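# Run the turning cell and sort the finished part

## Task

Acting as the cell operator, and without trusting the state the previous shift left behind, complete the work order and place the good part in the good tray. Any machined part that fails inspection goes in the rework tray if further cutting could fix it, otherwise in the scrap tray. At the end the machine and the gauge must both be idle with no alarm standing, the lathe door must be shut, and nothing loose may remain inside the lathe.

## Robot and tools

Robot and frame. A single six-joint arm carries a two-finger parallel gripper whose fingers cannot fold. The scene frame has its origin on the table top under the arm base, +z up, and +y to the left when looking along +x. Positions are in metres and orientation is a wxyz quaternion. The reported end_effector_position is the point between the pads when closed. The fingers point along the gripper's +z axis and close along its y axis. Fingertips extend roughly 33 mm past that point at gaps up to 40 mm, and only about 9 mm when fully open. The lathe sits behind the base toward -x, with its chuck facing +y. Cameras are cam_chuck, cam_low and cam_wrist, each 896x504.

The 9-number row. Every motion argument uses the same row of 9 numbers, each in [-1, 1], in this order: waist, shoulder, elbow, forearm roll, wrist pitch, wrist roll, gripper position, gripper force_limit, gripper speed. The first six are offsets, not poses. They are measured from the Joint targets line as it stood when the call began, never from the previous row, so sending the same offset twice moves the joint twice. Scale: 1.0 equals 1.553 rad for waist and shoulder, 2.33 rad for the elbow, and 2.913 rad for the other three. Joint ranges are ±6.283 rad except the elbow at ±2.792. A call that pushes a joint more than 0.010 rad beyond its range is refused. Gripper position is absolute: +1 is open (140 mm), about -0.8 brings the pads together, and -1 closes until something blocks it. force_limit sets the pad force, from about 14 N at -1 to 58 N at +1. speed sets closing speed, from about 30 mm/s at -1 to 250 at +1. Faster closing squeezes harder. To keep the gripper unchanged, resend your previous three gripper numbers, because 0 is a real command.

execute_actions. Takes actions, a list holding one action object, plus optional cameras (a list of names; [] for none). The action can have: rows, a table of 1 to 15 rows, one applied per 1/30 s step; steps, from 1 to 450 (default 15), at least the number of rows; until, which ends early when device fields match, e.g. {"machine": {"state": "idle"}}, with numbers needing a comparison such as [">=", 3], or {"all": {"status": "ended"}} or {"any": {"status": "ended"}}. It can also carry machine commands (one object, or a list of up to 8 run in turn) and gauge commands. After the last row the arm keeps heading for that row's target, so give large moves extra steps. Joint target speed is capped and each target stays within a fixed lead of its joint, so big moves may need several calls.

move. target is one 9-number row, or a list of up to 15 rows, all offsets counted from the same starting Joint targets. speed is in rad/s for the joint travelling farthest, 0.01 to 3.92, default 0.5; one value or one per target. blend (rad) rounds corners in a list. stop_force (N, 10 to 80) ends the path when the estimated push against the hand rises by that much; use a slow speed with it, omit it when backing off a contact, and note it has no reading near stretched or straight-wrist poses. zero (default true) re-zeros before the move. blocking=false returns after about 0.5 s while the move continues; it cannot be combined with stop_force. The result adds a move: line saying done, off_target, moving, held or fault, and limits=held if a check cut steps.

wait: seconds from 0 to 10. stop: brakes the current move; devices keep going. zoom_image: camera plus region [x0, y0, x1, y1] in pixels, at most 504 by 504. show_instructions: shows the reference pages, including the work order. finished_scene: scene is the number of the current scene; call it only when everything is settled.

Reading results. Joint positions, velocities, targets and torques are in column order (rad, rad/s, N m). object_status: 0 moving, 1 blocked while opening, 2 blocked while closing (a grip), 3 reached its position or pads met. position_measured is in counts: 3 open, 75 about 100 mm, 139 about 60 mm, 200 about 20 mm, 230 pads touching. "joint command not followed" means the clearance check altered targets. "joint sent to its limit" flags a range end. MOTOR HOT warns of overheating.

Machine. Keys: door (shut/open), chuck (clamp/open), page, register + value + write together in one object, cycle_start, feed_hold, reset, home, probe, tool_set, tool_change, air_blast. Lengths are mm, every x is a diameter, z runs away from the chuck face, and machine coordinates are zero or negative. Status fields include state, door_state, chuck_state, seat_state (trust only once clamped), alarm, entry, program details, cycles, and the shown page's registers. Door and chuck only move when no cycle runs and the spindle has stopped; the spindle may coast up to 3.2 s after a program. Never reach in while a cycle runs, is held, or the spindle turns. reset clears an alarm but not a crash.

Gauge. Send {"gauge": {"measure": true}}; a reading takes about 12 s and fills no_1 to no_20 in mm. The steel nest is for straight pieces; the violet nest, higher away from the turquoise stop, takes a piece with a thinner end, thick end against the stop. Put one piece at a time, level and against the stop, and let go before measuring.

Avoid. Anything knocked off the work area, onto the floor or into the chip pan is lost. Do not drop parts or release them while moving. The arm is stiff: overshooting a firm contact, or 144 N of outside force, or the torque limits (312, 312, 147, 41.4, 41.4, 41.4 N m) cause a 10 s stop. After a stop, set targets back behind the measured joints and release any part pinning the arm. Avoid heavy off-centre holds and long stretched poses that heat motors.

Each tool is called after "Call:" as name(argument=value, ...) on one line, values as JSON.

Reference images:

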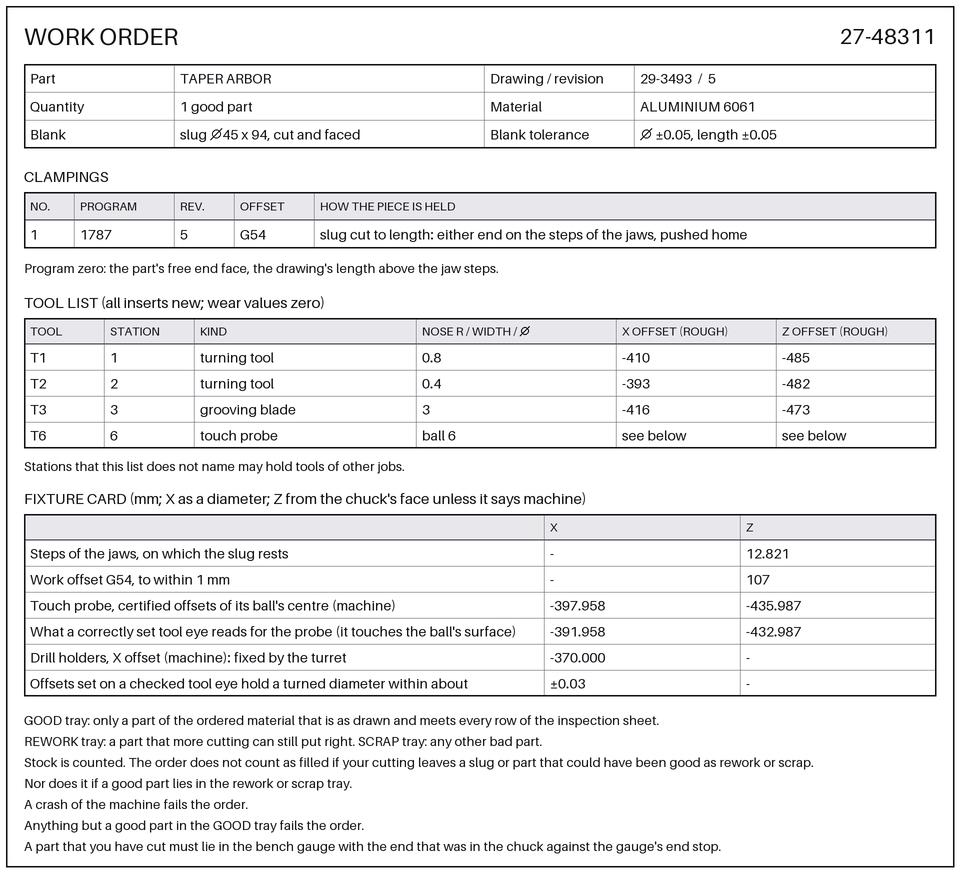

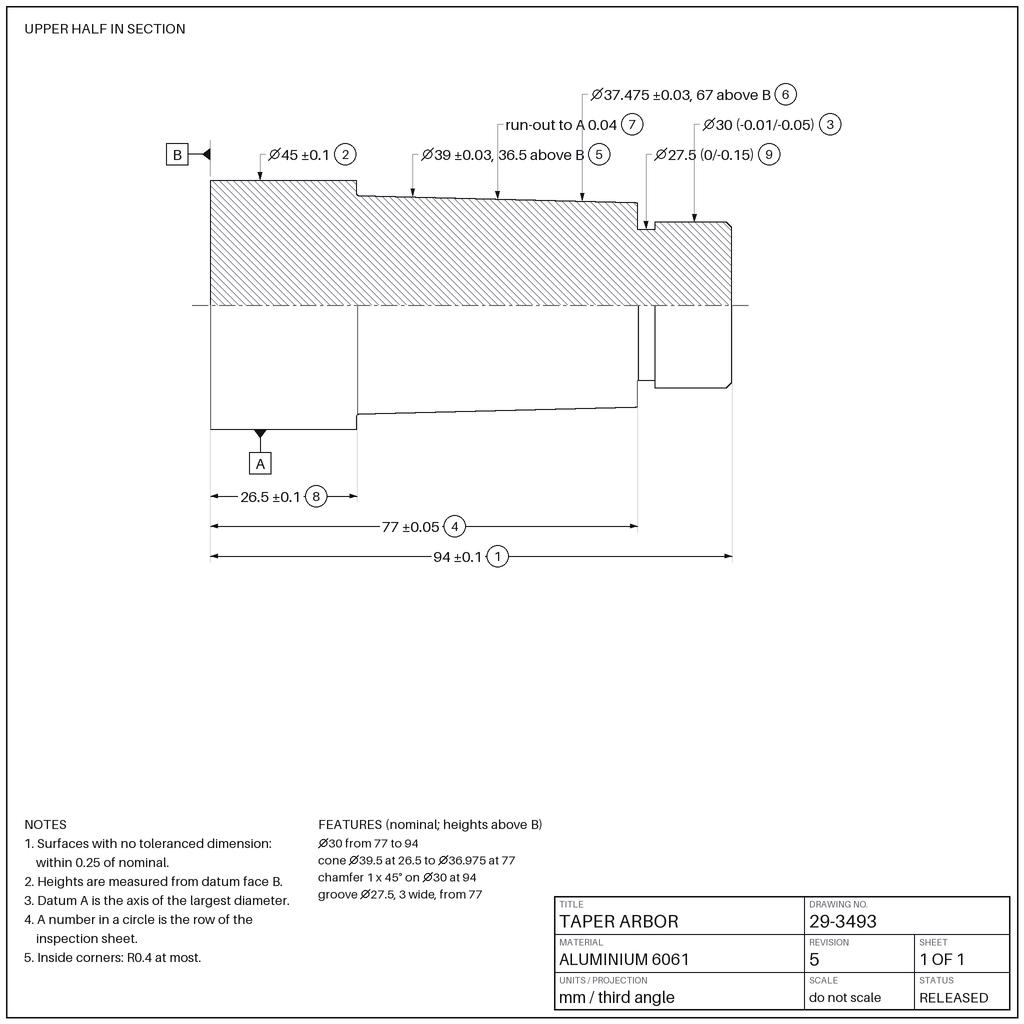

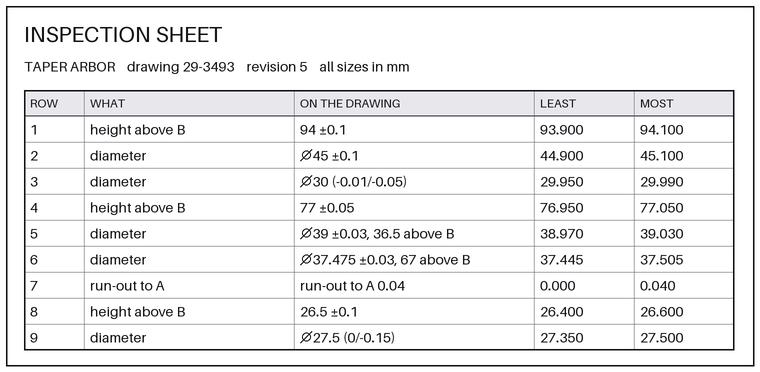

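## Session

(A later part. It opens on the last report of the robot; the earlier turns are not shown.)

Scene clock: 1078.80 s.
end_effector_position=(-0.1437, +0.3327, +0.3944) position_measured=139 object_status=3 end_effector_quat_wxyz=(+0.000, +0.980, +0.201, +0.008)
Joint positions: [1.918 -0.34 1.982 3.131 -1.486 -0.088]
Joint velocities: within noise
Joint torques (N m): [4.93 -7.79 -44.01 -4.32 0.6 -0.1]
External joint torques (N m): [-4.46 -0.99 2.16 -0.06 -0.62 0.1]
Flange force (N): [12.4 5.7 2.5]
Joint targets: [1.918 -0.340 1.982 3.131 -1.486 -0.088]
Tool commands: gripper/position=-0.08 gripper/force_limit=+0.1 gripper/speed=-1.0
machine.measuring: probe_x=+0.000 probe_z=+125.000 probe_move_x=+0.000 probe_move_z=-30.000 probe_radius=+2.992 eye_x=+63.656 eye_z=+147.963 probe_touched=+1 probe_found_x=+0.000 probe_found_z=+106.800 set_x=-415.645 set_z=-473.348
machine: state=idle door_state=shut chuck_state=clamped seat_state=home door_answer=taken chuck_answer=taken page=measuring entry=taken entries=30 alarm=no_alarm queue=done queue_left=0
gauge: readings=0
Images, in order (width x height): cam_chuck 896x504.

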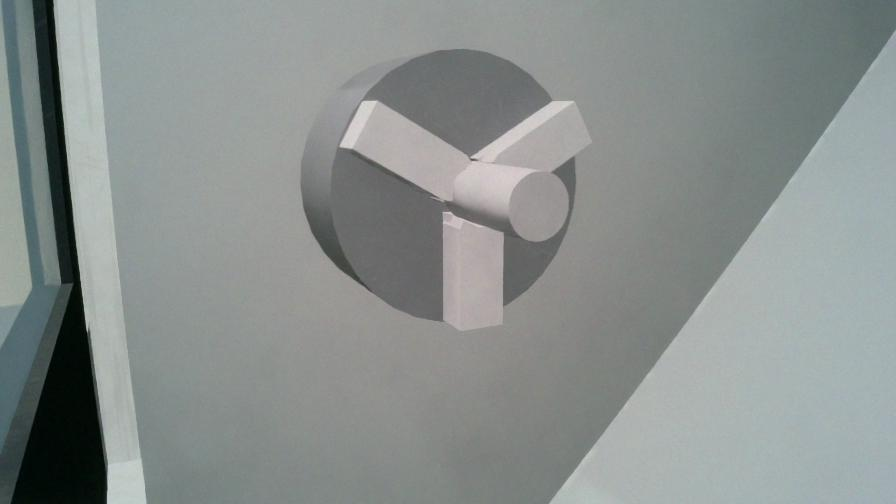

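Call:
execute_actions(actions=[{"machine":[{"register":"probe_x","value":70,"write":true},{"register":"probe_z","value":85,"write":true},{"register":"probe_move_z","value":0,"write":true},{"register":"probe_move_x","value":-35,"write":true},{"probe":true}],"steps":400,"until":{"machine":{"queue":["!=","running"]}}}], cameras=["cam_chuck"])

Scene clock: 1091.43 s.
end_effector_position=(-0.1437, +0.3327, +0.3944) position_measured=139 object_status=3 end_effector_quat_wxyz=(+0.000, +0.980, +0.201, +0.008)
Joint positions: [1.918 -0.34 1.982 3.131 -1.486 -0.088]
Joint velocities: within noise
Joint torques (N m): [4.65 -7.37 -43.82 -4.35 0.62 -0.12]
External joint torques (N m): [-4.37 -1.43 1.74 -0.07 -0.63 0.12]
Flange force (N): [12.1 6.0 1.7]
Joint targets: [1.918 -0.340 1.982 3.131 -1.486 -0.088]
Tool commands: gripper/position=-0.08 gripper/force_limit=+0.1 gripper/speed=-1.0
machine.measuring: probe_x=+70.000 probe_z=+85.000 probe_move_x=-35.000 probe_move_z=+0.000 probe_radius=+2.992 eye_x=+63.656 eye_z=+147.963 probe_touched=+1 probe_found_x=+44.997 probe_found_z=+85.000 set_x=-415.645 set_z=-473.348
machine: state=idle door_state=shut chuck_state=clamped seat_state=home door_answer=taken chuck_answer=taken page=measuring entry=taken entries=35 alarm=no_alarm queue=done queue_left=0
gauge: readings=0
Images, in order (width x height): cam_chuck 896x504.

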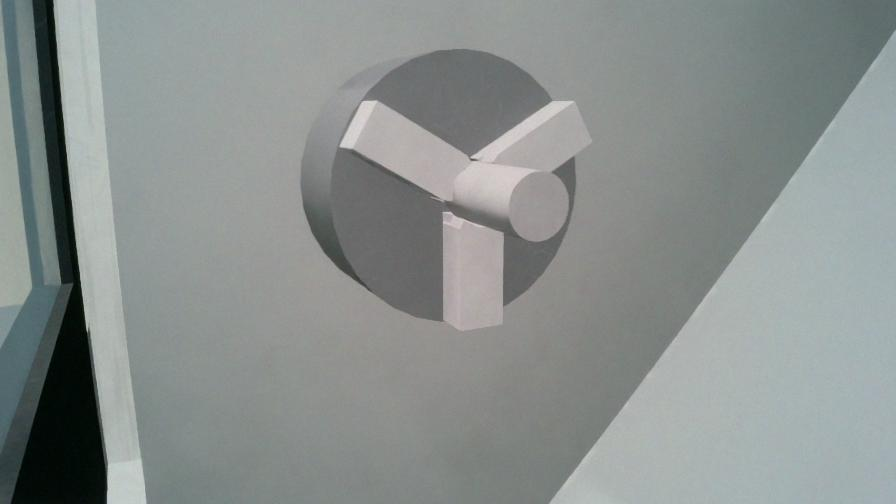

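Call:
execute_actions(actions=[{"machine":[{"page":"tools"},{"home":true},{"page":"program","cycle_start":true}],"steps":450,"until":{"machine":{"state":"running"}}}], cameras=[])

Scene clock: 1098.97 s.
end_effector_position=(-0.1437, +0.3327, +0.3944) position_measured=139 object_status=3 end_effector_quat_wxyz=(+0.000, +0.980, +0.201, +0.008)
Joint positions: [1.918 -0.34 1.982 3.131 -1.486 -0.088]
Joint velocities: within noise
Joint torques (N m): [4.98 -7.65 -44 -4.34 0.62 -0.14]
External joint torques (N m): [-4.62 -1.16 1.98 -0.07 -0.63 0.14]
Flange force (N): [12.7 5.8 2.2]
Joint targets: [1.918 -0.340 1.982 3.131 -1.486 -0.088]
Tool commands: gripper/position=-0.08 gripper/force_limit=+0.1 gripper/speed=-1.0
machine.program: program=+1787 tool_call=+6 tool_in_place=+0 program_revision=+5 program_offset=+54 load_peak=+0 stored1_number=+5220 stored1_revision=+4 stored2_number=+5552 stored2_revision=+6 stored3_number=+1787 stored3_revision=+5 stored4_number=+0 stored4_revision=+0 cycles=+0
machine: state=running door_state=shut chuck_state=clamped seat_state=home door_answer=taken chuck_answer=taken page=program entry=taken entries=37 alarm=no_alarm queue=running queue_left=0
gauge: readings=0
No camera images: "cameras" was empty.

Call:
execute_actions(actions=[{"steps":450,"until":{"machine":{"state":["!=","running"]}}}], cameras=["cam_chuck"])

Call:
execute_actions(actions=[{"steps":450,"until":{"machine":{"state":["!=","running"]}}}], cameras=["cam_chuck"])

Call:
execute_actions(actions=[{"steps":450,"until":{"machine":{"state":["!=","running"]}}}], cameras=["cam_chuck"])

Scene clock: 1121.20 s.
end_effector_position=(-0.1437, +0.3327, +0.3944) position_measured=139 object_status=3 end_effector_quat_wxyz=(+0.000, +0.980, +0.201, +0.008)
Joint positions: [1.918 -0.34 1.982 3.131 -1.486 -0.088]
Joint velocities: within noise
Joint torques (N m): [5.04 -7.62 -43.97 -4.35 0.6 -0.13]
External joint torques (N m): [-4.74 -1.19 1.92 -0.06 -0.61 0.13]
Flange force (N): [13.1 5.8 2.1]
Joint targets: [1.918 -0.340 1.982 3.131 -1.486 -0.088]
Tool commands: gripper/position=-0.08 gripper/force_limit=+0.1 gripper/speed=-1.0
machine.program: program=+1787 tool_call=+6 tool_in_place=+1 program_revision=+5 program_offset=+54 load_peak=+10 stored1_number=+5220 stored1_revision=+4 stored2_number=+5552 stored2_revision=+6 stored3_number=+1787 stored3_revision=+5 stored4_number=+0 stored4_revision=+0 cycles=+0
machine: state=running door_state=shut chuck_state=clamped seat_state=home door_answer=taken chuck_answer=taken page=program entry=taken entries=37 alarm=no_alarm queue=running queue_left=0
gauge: readings=0
Images, in order (width x height): cam_chuck 896x504.

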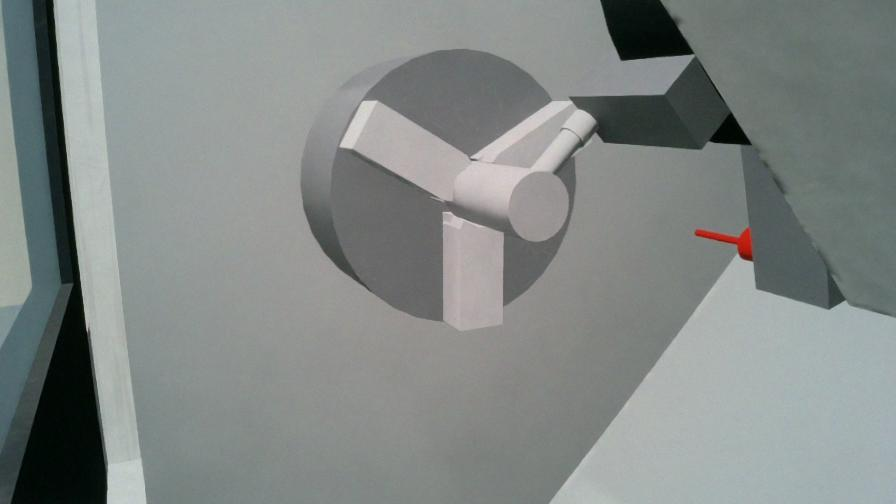

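Scene clock: 1136.40 s.
end_effector_position=(-0.1437, +0.3327, +0.3944) position_measured=139 object_status=3 end_effector_quat_wxyz=(+0.000, +0.980, +0.201, +0.008)
Joint positions: [1.918 -0.34 1.982 3.131 -1.486 -0.088]
Joint velocities: within noise
Joint torques (N m): [4.89 -7.83 -43.98 -4.32 0.63 -0.11]
External joint torques (N m): [-4.62 -0.87 2.05 -0.08 -0.64 0.11]
Flange force (N): [12.8 5.4 2.3]
Joint targets: [1.918 -0.340 1.982 3.131 -1.486 -0.088]
Tool commands: gripper/position=-0.08 gripper/force_limit=+0.1 gripper/speed=-1.0
machine.program: program=+1787 tool_call=+6 tool_in_place=+1 program_revision=+5 program_offset=+54 load_peak=+10 stored1_number=+5220 stored1_revision=+4 stored2_number=+5552 stored2_revision=+6 stored3_number=+1787 stored3_revision=+5 stored4_number=+0 stored4_revision=+0 cycles=+0
machine: state=running door_state=shut chuck_state=clamped seat_state=home door_answer=taken chuck_answer=taken page=program entry=taken entries=37 alarm=no_alarm queue=running queue_left=0
gauge: readings=0
Images, in order (width x height): cam_chuck 896x504.

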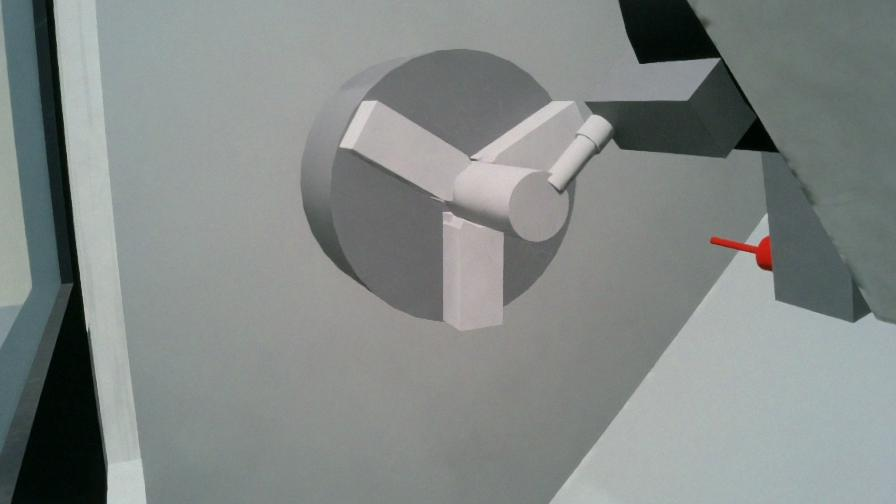

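Scene clock: 1151.60 s.
end_effector_position=(-0.1437, +0.3327, +0.3944) position_measured=139 object_status=3 end_effector_quat_wxyz=(+0.000, +0.980, +0.201, +0.008)
Joint positions: [1.918 -0.34 1.982 3.131 -1.486 -0.088]
Joint velocities: within noise
Joint torques (N m): [4.9 -7.86 -43.98 -4.32 0.62 -0.08]
External joint torques (N m): [-4.46 -0.81 2.24 -0.05 -0.64 0.08]
Flange force (N): [12.4 5.5 2.6]
Joint targets: [1.918 -0.340 1.982 3.131 -1.486 -0.088]
Tool commands: gripper/position=-0.08 gripper/force_limit=+0.1 gripper/speed=-1.0
machine.program: program=+1787 tool_call=+6 tool_in_place=+2 program_revision=+5 program_offset=+54 load_peak=+10 stored1_number=+5220 stored1_revision=+4 stored2_number=+5552 stored2_revision=+6 stored3_number=+1787 stored3_revision=+5 stored4_number=+0 stored4_revision=+0 cycles=+0
machine: state=running door_state=shut chuck_state=clamped seat_state=home door_answer=taken chuck_answer=taken page=program entry=taken entries=37 alarm=no_alarm queue=running queue_left=0
gauge: readings=0
Images, in order (width x height): cam_chuck 896x504.

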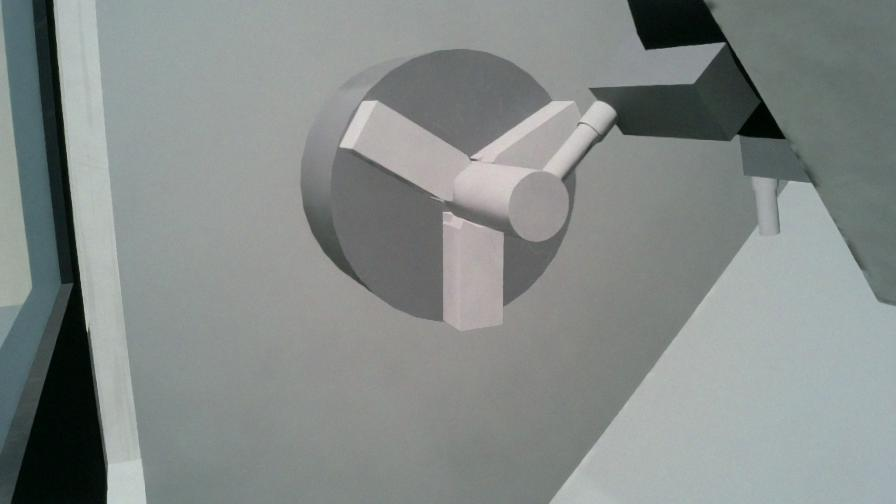

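Call:
execute_actions(actions=[{"steps":450,"until":{"machine":{"state":["!=","running"]}}}], cameras=["cam_chuck"])

Call:
execute_actions(actions=[{"steps":450,"until":{"machine":{"state":["!=","running"]}}}], cameras=["cam_chuck"])

Scene clock: 1175.87 s.
end_effector_position=(-0.1437, +0.3327, +0.3944) position_measured=139 object_status=3 end_effector_quat_wxyz=(+0.000, +0.980, +0.201, +0.008)
Joint positions: [1.918 -0.34 1.982 3.131 -1.486 -0.088]
Joint velocities: within noise
Joint torques (N m): [4.86 -7.57 -44 -4.32 0.6 -0.09]
External joint torques (N m): [-4.62 -1.21 1.95 -0.09 -0.61 0.09]
Flange force (N): [12.8 5.9 2.2]
Joint targets: [1.918 -0.340 1.982 3.131 -1.486 -0.088]
Tool commands: gripper/position=-0.08 gripper/force_limit=+0.1 gripper/speed=-1.0
machine.program: program=+1787 tool_call=+6 tool_in_place=+2 program_revision=+5 program_offset=+54 load_peak=+10 stored1_number=+5220 stored1_revision=+4 stored2_number=+5552 stored2_revision=+6 stored3_number=+1787 stored3_revision=+5 stored4_number=+0 stored4_revision=+0 cycles=+0
machine: state=running door_state=shut chuck_state=clamped seat_state=home door_answer=taken chuck_answer=taken page=program entry=taken entries=37 alarm=no_alarm queue=running queue_left=0
gauge: readings=0
Images, in order (width x height): cam_chuck 896x504.

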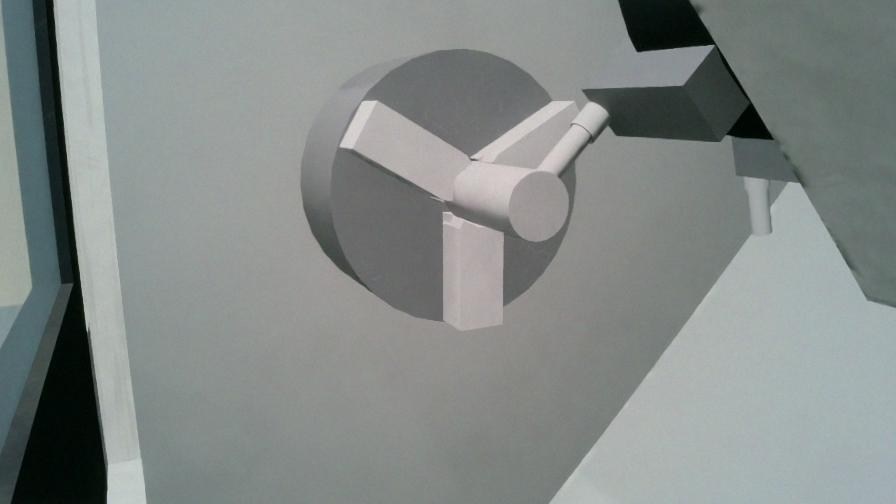

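Scene clock: 1191.07 s.
end_effector_position=(-0.1437, +0.3327, +0.3944) position_measured=139 object_status=3 end_effector_quat_wxyz=(+0.000, +0.980, +0.201, +0.008)
Joint positions: [1.918 -0.34 1.982 3.131 -1.486 -0.088]
Joint velocities: within noise
Joint torques (N m): [4.88 -7.65 -43.91 -4.3 0.66 -0.13]
External joint torques (N m): [-4.64 -1.12 1.85 -0.11 -0.66 0.13]
Flange force (N): [12.8 5.6 1.9]
Joint targets: [1.918 -0.340 1.982 3.131 -1.486 -0.088]
Tool commands: gripper/position=-0.08 gripper/force_limit=+0.1 gripper/speed=-1.0
machine.program: program=+1787 tool_call=+6 tool_in_place=+3 program_revision=+5 program_offset=+54 load_peak=+10 stored1_number=+5220 stored1_revision=+4 stored2_number=+5552 stored2_revision=+6 stored3_number=+1787 stored3_revision=+5 stored4_number=+0 stored4_revision=+0 cycles=+0
machine: state=running door_state=shut chuck_state=clamped seat_state=home door_answer=taken chuck_answer=taken page=program entry=taken entries=37 alarm=no_alarm queue=running queue_left=0
gauge: readings=0
Images, in order (width x height): cam_chuck 896x504.

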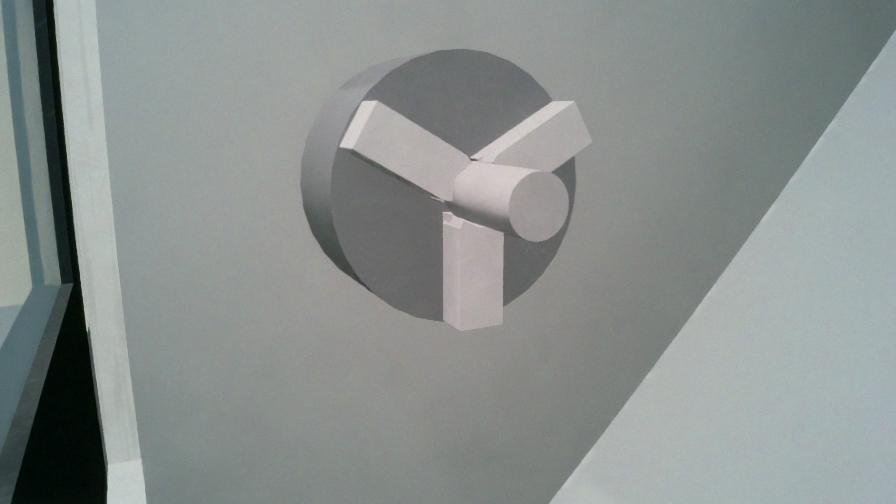

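Call:
execute_actions(actions=[{"steps":450,"until":{"machine":{"state":["=","done"]}}}], cameras=["cam_chuck"])

Scene clock: 1202.63 s.
end_effector_position=(-0.1437, +0.3327, +0.3944) position_measured=139 object_status=3 end_effector_quat_wxyz=(+0.000, +0.980, +0.201, +0.008)
Joint positions: [1.918 -0.34 1.982 3.131 -1.486 -0.088]
Joint velocities: within noise
Joint torques (N m): [4.75 -7.49 -43.88 -4.31 0.62 -0.15]
External joint torques (N m): [-4.38 -1.38 1.71 -0.1 -0.62 0.15]
Flange force (N): [12.0 5.8 1.7]
Joint targets: [1.918 -0.340 1.982 3.131 -1.486 -0.088]
Tool commands: gripper/position=-0.08 gripper/force_limit=+0.1 gripper/speed=-1.0
machine.program: program=+1787 tool_call=+6 tool_in_place=+3 program_revision=+5 program_offset=+54 load_peak=+10 stored1_number=+5220 stored1_revision=+4 stored2_number=+5552 stored2_revision=+6 stored3_number=+1787 stored3_revision=+5 stored4_number=+0 stored4_revision=+0 cycles=+1
machine: state=done door_state=shut chuck_state=clamped seat_state=home door_answer=taken chuck_answer=taken page=program entry=taken entries=37 alarm=no_alarm queue=done queue_left=0
gauge: readings=0
Images, in order (width x height): cam_chuck 896x504.

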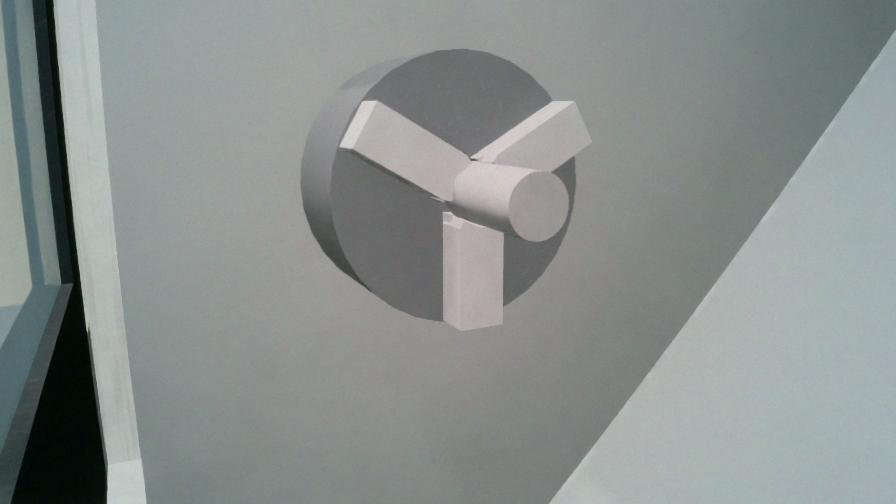

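Call:
execute_actions(actions=[{"machine":[{"page":"measuring"},{"tool_change":true},{"register":"probe_x","value":60,"write":true},{"register":"probe_z","value":99.82,"write":true},{"register":"probe_move_x","value":-40,"write":true},{"probe":true}],"steps":450,"until":{"machine":{"queue":["!=","running"]}}}], cameras=["cam_chuck"])

Scene clock: 1220.53 s.
end_effector_position=(-0.1437, +0.3327, +0.3944) position_measured=139 object_status=3 end_effector_quat_wxyz=(+0.000, +0.980, +0.201, +0.008)
Joint positions: [1.918 -0.34 1.982 3.131 -1.486 -0.088]
Joint velocities: within noise
Joint torques (N m): [4.93 -7.73 -44.01 -4.3 0.65 -0.12]
External joint torques (N m): [-4.5 -1.02 2.12 -0.09 -0.66 0.12]
Flange force (N): [12.4 5.7 2.4]
Joint targets: [1.918 -0.340 1.982 3.131 -1.486 -0.088]
Tool commands: gripper/position=-0.08 gripper/force_limit=+0.1 gripper/speed=-1.0
machine.measuring: probe_x=+60.000 probe_z=+99.820 probe_move_x=-40.000 probe_move_z=+0.000 probe_radius=+2.992 eye_x=+63.656 eye_z=+147.963 probe_touched=+1 probe_found_x=+30.173 probe_found_z=+99.820 set_x=-415.645 set_z=-473.348
machine: state=done door_state=shut chuck_state=clamped seat_state=home door_answer=taken chuck_answer=taken page=measuring entry=taken entries=42 alarm=no_alarm queue=done queue_left=0
gauge: readings=0
Images, in order (width x height): cam_chuck 896x504.

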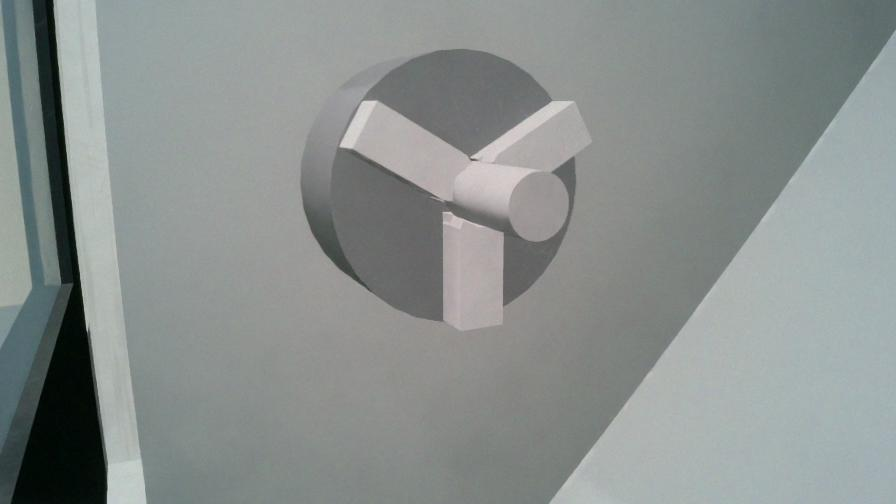

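Call:
execute_actions(actions=[{"machine":[{"register":"probe_z","value":49.321,"write":true},{"register":"probe_move_x","value":-30,"write":true},{"probe":true}],"steps":450,"until":{"machine":{"queue":["!=","running"]}}}], cameras=[])

Call:
execute_actions(actions=[{"machine":[{"register":"probe_z","value":79.821,"write":true},{"probe":true}],"steps":450,"until":{"machine":{"queue":["!=","running"]}}}], cameras=[])

Scene clock: 1240.87 s.
end_effector_position=(-0.1437, +0.3327, +0.3944) position_measured=139 object_status=3 end_effector_quat_wxyz=(+0.000, +0.980, +0.201, +0.008)
Joint positions: [1.918 -0.34 1.982 3.131 -1.486 -0.088]
Joint velocities: within noise
Joint torques (N m): [4.85 -7.91 -43.98 -4.35 0.66 -0.12]
External joint torques (N m): [-4.51 -0.92 1.98 -0.04 -0.67 0.12]
Flange force (N): [12.5 5.4 2.1]
Joint targets: [1.918 -0.340 1.982 3.131 -1.486 -0.088]
Tool commands: gripper/position=-0.08 gripper/force_limit=+0.1 gripper/speed=-1.0
machine.measuring: probe_x=+60.000 probe_z=+49.321 probe_move_x=-30.000 probe_move_z=+0.000 probe_radius=+2.992 eye_x=+63.656 eye_z=+147.963 probe_touched=+1 probe_found_x=+39.202 probe_found_z=+49.321 set_x=-415.645 set_z=-473.348
machine: state=done door_state=shut chuck_state=clamped seat_state=home door_answer=taken chuck_answer=taken page=measuring entry=taken entries=45 alarm=no_alarm queue=done queue_left=0
gauge: readings=0
No camera images: "cameras" was empty.

Scene clock: 1246.77 s.
end_effector_position=(-0.1437, +0.3327, +0.3944) position_measured=139 object_status=3 end_effector_quat_wxyz=(+0.000, +0.980, +0.201, +0.008)
Joint positions: [1.918 -0.34 1.982 3.131 -1.486 -0.088]
Joint velocities: within noise
Joint torques (N m): [4.93 -7.47 -44.09 -4.33 0.65 -0.13]
External joint torques (N m): [-4.46 -1.33 2.22 -0.04 -0.67 0.13]
Flange force (N): [12.3 6.4 2.5]
Joint targets: [1.918 -0.340 1.982 3.131 -1.486 -0.088]
Tool commands: gripper/position=-0.08 gripper/force_limit=+0.1 gripper/speed=-1.0
machine.measuring: probe_x=+60.000 probe_z=+79.821 probe_move_x=-30.000 probe_move_z=+0.000 probe_radius=+2.992 eye_x=+63.656 eye_z=+147.963 probe_touched=+1 probe_found_x=+37.678 probe_found_z=+79.821 set_x=-415.645 set_z=-473.348
machine: state=done door_state=shut chuck_state=clamped seat_state=home door_answer=taken chuck_answer=taken page=measuring entry=taken entries=47 alarm=no_alarm queue=done queue_left=0
gauge: readings=0
No camera images: "cameras" was empty.

Call:
execute_actions(actions=[{"machine":[{"register":"t2_x_wear","value":-0.002,"write":true},{"page":"tools"},{"home":true},{"page":"program","cycle_start":true}],"steps":450,"until":{"machine":{"state":"running"}}}], cameras=[])

Call:
execute_actions(actions=[{"steps":450,"until":{"machine":{"state":["!=","running"]}}}], cameras=[])

Call:
execute_actions(actions=[{"steps":450,"until":{"machine":{"state":["!=","running"]}}}], cameras=[])

Call:
execute_actions(actions=[{"steps":450,"until":{"machine":{"state":["!=","running"]}}}], cameras=[])

Call:
execute_actions(actions=[{"steps":450,"until":{"machine":{"state":["!=","running"]}}}], cameras=[])

Call:
execute_actions(actions=[{"steps":450,"until":{"machine":{"state":["!=","running"]}}}], cameras=[])

Call:
execute_actions(actions=[{"steps":450,"until":{"machine":{"state":["=","done"]}}}], cameras=[])

Scene clock: 1259.10 s.
end_effector_position=(-0.1437, +0.3327, +0.3944) position_measured=139 object_status=3 end_effector_quat_wxyz=(+0.000, +0.980, +0.201, +0.008)
Joint positions: [1.918 -0.34 1.982 3.131 -1.486 -0.088]
Joint velocities: within noise
Joint torques (N m): [4.8 -7.73 -44.02 -4.33 0.59 -0.14]
External joint torques (N m): [-4.31 -1.16 1.96 -0.07 -0.6 0.14]
Flange force (N): [11.8 5.7 2.2]
Joint targets: [1.918 -0.340 1.982 3.131 -1.486 -0.088]
Tool commands: gripper/position=-0.08 gripper/force_limit=+0.1 gripper/speed=-1.0
machine.program: program=+1787 tool_call=+6 tool_in_place=+0 program_revision=+5 program_offset=+54 load_peak=+0 stored1_number=+5220 stored1_revision=+4 stored2_number=+5552 stored2_revision=+6 stored3_number=+1787 stored3_revision=+5 stored4_number=+0 stored4_revision=+0 cycles=+1
machine: state=running door_state=shut chuck_state=clamped seat_state=home door_answer=taken chuck_answer=taken page=program entry=taken entries=50 alarm=no_alarm queue=running queue_left=0
gauge: readings=0
No camera images: "cameras" was empty.

Scene clock: 1274.30 s.
end_effector_position=(-0.1437, +0.3327, +0.3944) position_measured=139 object_status=3 end_effector_quat_wxyz=(+0.000, +0.980, +0.201, +0.008)
Joint positions: [1.918 -0.34 1.982 3.131 -1.486 -0.088]
Joint velocities: within noise
Joint torques (N m): [4.84 -7.77 -43.98 -4.32 0.63 -0.12]
External joint torques (N m): [-4.6 -0.95 2.03 -0.08 -0.64 0.12]
Flange force (N): [12.7 5.5 2.3]
Joint targets: [1.918 -0.340 1.982 3.131 -1.486 -0.088]
Tool commands: gripper/position=-0.08 gripper/force_limit=+0.1 gripper/speed=-1.0
machine.program: program=+1787 tool_call=+6 tool_in_place=+1 program_revision=+5 program_offset=+54 load_peak=+0 stored1_number=+5220 stored1_revision=+4 stored2_number=+5552 stored2_revision=+6 stored3_number=+1787 stored3_revision=+5 stored4_number=+0 stored4_revision=+0 cycles=+1
machine: state=running door_state=shut chuck_state=clamped seat_state=home door_answer=taken chuck_answer=taken page=program entry=taken entries=50 alarm=no_alarm queue=running queue_left=0
gauge: readings=0
No camera images: "cameras" was empty.

Scene clock: 1289.50 s.
end_effector_position=(-0.1437, +0.3327, +0.3944) position_measured=139 object_status=3 end_effector_quat_wxyz=(+0.000, +0.980, +0.201, +0.008)
Joint positions: [1.918 -0.34 1.982 3.131 -1.486 -0.088]
Joint velocities: within noise
Joint torques (N m): [5 -7.73 -44.02 -4.33 0.64 -0.09]
External joint torques (N m): [-4.61 -1.05 2.02 -0.07 -0.65 0.09]
Flange force (N): [12.8 5.7 2.2]
Joint targets: [1.918 -0.340 1.982 3.131 -1.486 -0.088]
Tool commands: gripper/position=-0.08 gripper/force_limit=+0.1 gripper/speed=-1.0
machine.program: program=+1787 tool_call=+6 tool_in_place=+1 program_revision=+5 program_offset=+54 load_peak=+0 stored1_number=+5220 stored1_revision=+4 stored2_number=+5552 stored2_revision=+6 stored3_number=+1787 stored3_revision=+5 stored4_number=+0 stored4_revision=+0 cycles=+1
machine: state=running door_state=shut chuck_state=clamped seat_state=home door_answer=taken chuck_answer=taken page=program entry=taken entries=50 alarm=no_alarm queue=running queue_left=0
gauge: readings=0
No camera images: "cameras" was empty.

Scene clock: 1304.70 s.
end_effector_position=(-0.1437, +0.3327, +0.3944) position_measured=139 object_status=3 end_effector_quat_wxyz=(+0.000, +0.980, +0.201, +0.008)
Joint positions: [1.918 -0.34 1.982 3.131 -1.486 -0.088]
Joint velocities: within noise
Joint torques (N m): [4.76 -7.82 -43.94 -4.32 0.63 -0.13]
External joint torques (N m): [-4.63 -0.94 1.87 -0.1 -0.64 0.13]
Flange force (N): [12.8 5.3 2.0]
Joint targets: [1.918 -0.340 1.982 3.131 -1.486 -0.088]
Tool commands: gripper/position=-0.08 gripper/force_limit=+0.1 gripper/speed=-1.0
machine.program: program=+1787 tool_call=+6 tool_in_place=+2 program_revision=+5 program_offset=+54 load_peak=+0 stored1_number=+5220 stored1_revision=+4 stored2_number=+5552 stored2_revision=+6 stored3_number=+1787 stored3_revision=+5 stored4_number=+0 stored4_revision=+0 cycles=+1
machine: state=running door_state=shut chuck_state=clamped seat_state=home door_answer=taken chuck_answer=taken page=program entry=taken entries=50 alarm=no_alarm queue=running queue_left=0
gauge: readings=0
No camera images: "cameras" was empty.

Scene clock: 1319.90 s.
end_effector_position=(-0.1437, +0.3327, +0.3944) position_measured=139 object_status=3 end_effector_quat_wxyz=(+0.000, +0.980, +0.201, +0.008)
Joint positions: [1.918 -0.34 1.982 3.131 -1.486 -0.088]
Joint velocities: within noise
Joint torques (N m): [5.07 -7.82 -44 -4.37 0.63 -0.11]
External joint torques (N m): [-4.73 -0.91 2.08 -0.03 -0.64 0.11]
Flange force (N): [13.1 5.5 2.4]
Joint targets: [1.918 -0.340 1.982 3.131 -1.486 -0.088]
Tool commands: gripper/position=-0.08 gripper/force_limit=+0.1 gripper/speed=-1.0
machine.program: program=+1787 tool_call=+6 tool_in_place=+2 program_revision=+5 program_offset=+54 load_peak=+0 stored1_number=+5220 stored1_revision=+4 stored2_number=+5552 stored2_revision=+6 stored3_number=+1787 stored3_revision=+5 stored4_number=+0 stored4_revision=+0 cycles=+1
machine: state=running door_state=shut chuck_state=clamped seat_state=home door_answer=taken chuck_answer=taken page=program entry=taken entries=50 alarm=no_alarm queue=running queue_left=0
gauge: readings=0
No camera images: "cameras" was empty.

Scene clock: 1335.10 s.
end_effector_position=(-0.1437, +0.3327, +0.3944) position_measured=139 object_status=3 end_effector_quat_wxyz=(+0.000, +0.980, +0.201, +0.008)
Joint positions: [1.918 -0.34 1.982 3.131 -1.486 -0.088]
Joint velocities: within noise
Joint torques (N m): [4.66 -7.82 -43.96 -4.37 0.6 -0.13]
External joint torques (N m): [-4.32 -1.09 1.77 -0.05 -0.61 0.13]
Flange force (N): [11.9 5.4 1.8]
Joint targets: [1.918 -0.340 1.982 3.131 -1.486 -0.088]
Tool commands: gripper/position=-0.08 gripper/force_limit=+0.1 gripper/speed=-1.0
machine.program: program=+1787 tool_call=+6 tool_in_place=+2 program_revision=+5 program_offset=+54 load_peak=+0 stored1_number=+5220 stored1_revision=+4 stored2_number=+5552 stored2_revision=+6 stored3_number=+1787 stored3_revision=+5 stored4_number=+0 stored4_revision=+0 cycles=+1
machine: state=running door_state=shut chuck_state=clamped seat_state=home door_answer=taken chuck_answer=taken page=program entry=taken entries=50 alarm=no_alarm queue=running queue_left=0
gauge: readings=0
No camera images: "cameras" was empty.

Scene clock: 1350.30 s.
end_effector_position=(-0.1437, +0.3327, +0.3944) position_measured=139 object_status=3 end_effector_quat_wxyz=(+0.000, +0.980, +0.201, +0.008)
Joint positions: [1.918 -0.34 1.982 3.131 -1.486 -0.088]
Joint velocities: within noise
Joint torques (N m): [4.8 -7.67 -44.08 -4.32 0.62 -0.1]
External joint torques (N m): [-4.5 -1.17 2.05 -0.09 -0.63 0.1]
Flange force (N): [12.5 5.9 2.3]
Joint targets: [1.918 -0.340 1.982 3.131 -1.486 -0.088]
Tool commands: gripper/position=-0.08 gripper/force_limit=+0.1 gripper/speed=-1.0
machine.program: program=+1787 tool_call=+6 tool_in_place=+2 program_revision=+5 program_offset=+54 load_peak=+0 stored1_number=+5220 stored1_revision=+4 stored2_number=+5552 stored2_revision=+6 stored3_number=+1787 stored3_revision=+5 stored4_number=+0 stored4_revision=+0 cycles=+1
machine: state=running door_state=shut chuck_state=clamped seat_state=home door_answer=taken chuck_answer=taken page=program entry=taken entries=50 alarm=no_alarm queue=running queue_left=0
gauge: readings=0
No camera images: "cameras" was empty.

Call:
execute_actions(actions=[{"steps":450,"until":{"machine":{"state":["=","done"]}}}], cameras=[])

Call:
execute_actions(actions=[{"machine":[{"page":"measuring"},{"tool_change":true},{"register":"probe_z","value":99.82,"write":true},{"register":"probe_move_x","value":-40,"write":true},{"probe":true}],"steps":450,"until":{"machine":{"queue":["!=","running"]}}}], cameras=["cam_chuck"])

Scene clock: 1362.77 s.
end_effector_position=(-0.1437, +0.3327, +0.3944) position_measured=139 object_status=3 end_effector_quat_wxyz=(+0.000, +0.980, +0.201, +0.008)
Joint positions: [1.918 -0.34 1.982 3.131 -1.486 -0.088]
Joint velocities: within noise
Joint torques (N m): [4.71 -7.81 -44.04 -4.33 0.62 -0.1]
External joint torques (N m): [-4.27 -0.98 2.11 -0.06 -0.63 0.1]
Flange force (N): [11.8 5.5 2.4]
Joint targets: [1.918 -0.340 1.982 3.131 -1.486 -0.088]
Tool commands: gripper/position=-0.08 gripper/force_limit=+0.1 gripper/speed=-1.0
machine.program: program=+1787 tool_call=+6 tool_in_place=+3 program_revision=+5 program_offset=+54 load_peak=+0 stored1_number=+5220 stored1_revision=+4 stored2_number=+5552 stored2_revision=+6 stored3_number=+1787 stored3_revision=+5 stored4_number=+0 stored4_revision=+0 cycles=+2
machine: state=done door_state=shut chuck_state=clamped seat_state=home door_answer=taken chuck_answer=taken page=program entry=taken entries=50 alarm=no_alarm queue=done queue_left=0
gauge: readings=0
No camera images: "cameras" was empty.

Scene clock: 1375.33 s.
end_effector_position=(-0.1437, +0.3327, +0.3944) position_measured=139 object_status=3 end_effector_quat_wxyz=(+0.000, +0.980, +0.201, +0.008)
Joint positions: [1.918 -0.34 1.982 3.131 -1.486 -0.088]
Joint velocities: within noise
Joint torques (N m): [4.84 -7.95 -44.03 -4.35 0.61 -0.1]
External joint torques (N m): [-4.43 -0.81 2.17 -0.03 -0.62 0.1]
Flange force (N): [12.3 5.3 2.6]
Joint targets: [1.918 -0.340 1.982 3.131 -1.486 -0.088]
Tool commands: gripper/position=-0.08 gripper/force_limit=+0.1 gripper/speed=-1.0
machine.measuring: probe_x=+60.000 probe_z=+99.820 probe_move_x=-40.000 probe_move_z=+0.000 probe_radius=+2.992 eye_x=+63.656 eye_z=+147.963 probe_touched=+1 probe_found_x=+29.967 probe_found_z=+99.820 set_x=-415.645 set_z=-473.348
machine: state=done door_state=shut chuck_state=clamped seat_state=home door_answer=taken chuck_answer=taken page=measuring entry=taken entries=54 alarm=no_alarm queue=done queue_left=0
gauge: readings=0
Images, in order (width x height): cam_chuck 896x504.

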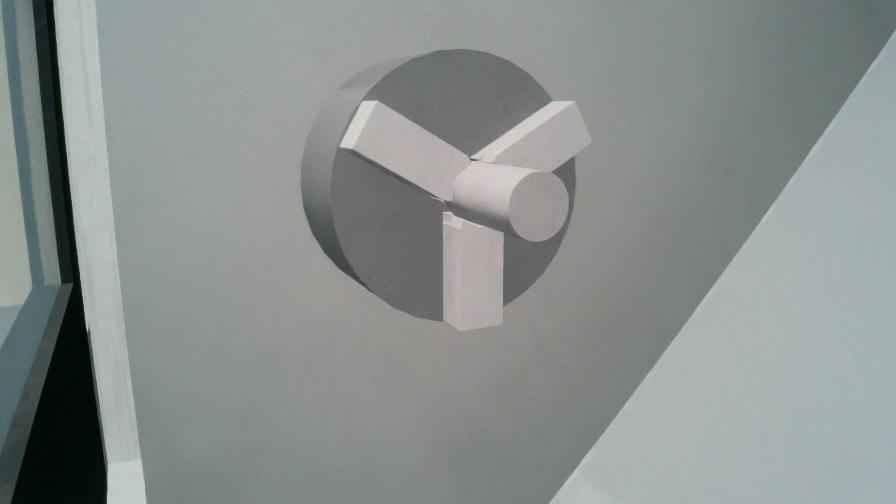

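Call:
execute_actions(actions=[{"machine":[{"home":true},{"door":"open"}],"steps":300,"until":{"machine":{"door_state":"open"}}}], cameras=["cam_chuck"])

Call:
move(target=[0.75,0,0,0,0,0,-0.08,0.1,-1], speed=1.0, cameras=[])

Scene clock: 1388.13 s.
end_effector_position=(-0.1437, +0.3327, +0.3944) position_measured=139 object_status=3 end_effector_quat_wxyz=(+0.000, +0.980, +0.201, +0.008)
Joint positions: [1.918 -0.34 1.982 3.131 -1.486 -0.088]
Joint velocities: within noise
Joint torques (N m): [4.8 -7.59 -43.99 -4.34 0.65 -0.11]
External joint torques (N m): [-4.41 -1.18 2.06 -0.05 -0.66 0.11]
Flange force (N): [12.2 5.9 2.2]
Joint targets: [1.918 -0.340 1.982 3.131 -1.486 -0.088]
Tool commands: gripper/position=-0.08 gripper/force_limit=+0.1 gripper/speed=-1.0
machine.measuring: probe_x=+60.000 probe_z=+99.820 probe_move_x=-40.000 probe_move_z=+0.000 probe_radius=+2.992 eye_x=+63.656 eye_z=+147.963 probe_touched=+1 probe_found_x=+29.967 probe_found_z=+99.820 set_x=-415.645 set_z=-473.348
machine: state=done door_state=open chuck_state=clamped seat_state=home door_answer=taken chuck_answer=taken page=measuring entry=taken entries=55 alarm=no_alarm queue=running queue_left=0
gauge: readings=0
Images, in order (width x height): cam_chuck 896x504.

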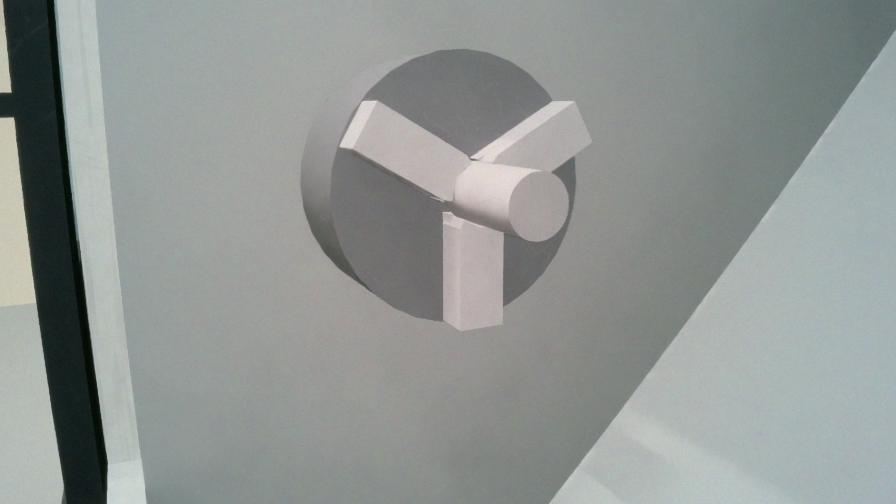

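Scene clock: 1389.80 s.
end_effector_position=(-0.3605, +0.0056, +0.3963) position_measured=139 object_status=3 end_effector_quat_wxyz=(+0.000, +0.708, +0.707, -0.001)
Joint positions: [3.083 -0.34 1.982 3.131 -1.486 -0.088]
Joint velocities: within noise
Joint torques (N m): [5.16 -7.35 -43.94 -4.28 0.64 -0.13]
External joint torques (N m): [-4.9 -0.97 1.9 -0.08 -0.63 0.13]
Flange force (N): [13.5 5.5 2.1]
Joint targets: [3.083 -0.340 1.982 3.131 -1.486 -0.088]
machine.measuring: probe_x=+60.000 probe_z=+99.820 probe_move_x=-40.000 probe_move_z=+0.000 probe_radius=+2.992 eye_x=+63.656 eye_z=+147.963 probe_touched=+1 probe_found_x=+29.967 probe_found_z=+99.820 set_x=-415.645 set_z=-473.348
machine: state=done door_state=open chuck_state=clamped seat_state=home door_answer=taken chuck_answer=taken page=measuring entry=taken entries=55 alarm=no_alarm queue=done queue_left=0
gauge: readings=0
move: done
No camera images: "cameras" was empty.

Call:
execute_actions(actions=[], cameras=["cam_chuck"])

Call:
zoom_image(camera="cam_chuck", region=[420, 120, 620, 260])

Scene clock: 1394.90 s.
end_effector_position=(-0.3605, +0.0055, +0.3963) position_measured=139 object_status=3 end_effector_quat_wxyz=(+0.000, +0.708, +0.707, -0.001)
Joint positions: [3.083 -0.34 1.982 3.131 -1.486 -0.088]
Joint velocities: within noise
Joint torques (N m): [4.92 -7.3 -43.98 -4.31 0.63 -0.08]
External joint torques (N m): [-4.51 -1.06 1.99 -0.05 -0.62 0.08]
Flange force (N): [12.6 5.6 2.2]
Joint targets: [3.083 -0.340 1.982 3.131 -1.486 -0.088]
Tool commands: gripper/position=-0.08 gripper/force_limit=+0.1 gripper/speed=-1.0
machine.measuring: probe_x=+60.000 probe_z=+99.820 probe_move_x=-40.000 probe_move_z=+0.000 probe_radius=+2.992 eye_x=+63.656 eye_z=+147.963 probe_touched=+1 probe_found_x=+29.967 probe_found_z=+99.820 set_x=-415.645 set_z=-473.348
machine: state=done door_state=open chuck_state=clamped seat_state=home door_answer=taken chuck_answer=taken page=measuring entry=taken entries=55 alarm=no_alarm queue=done queue_left=0
gauge: readings=0
Images, in order (width x height): cam_chuck 896x504.

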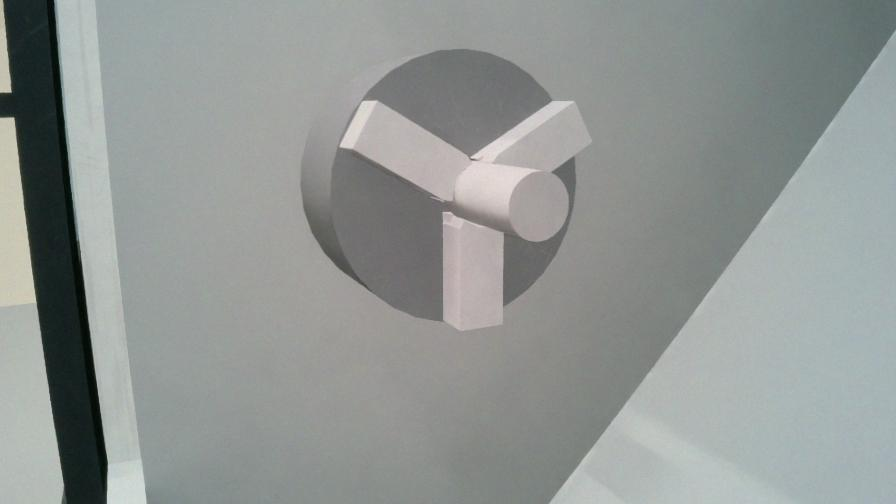

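Scaled by 2.520 from the camera's 896x504 image, which has a finer 1280x720 frame.

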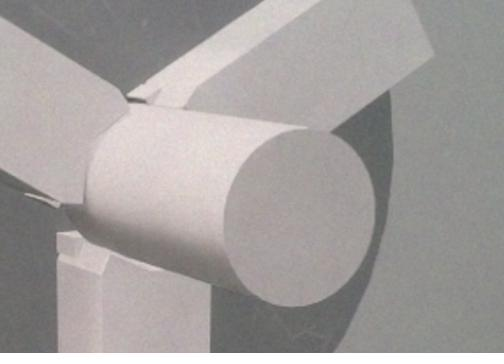

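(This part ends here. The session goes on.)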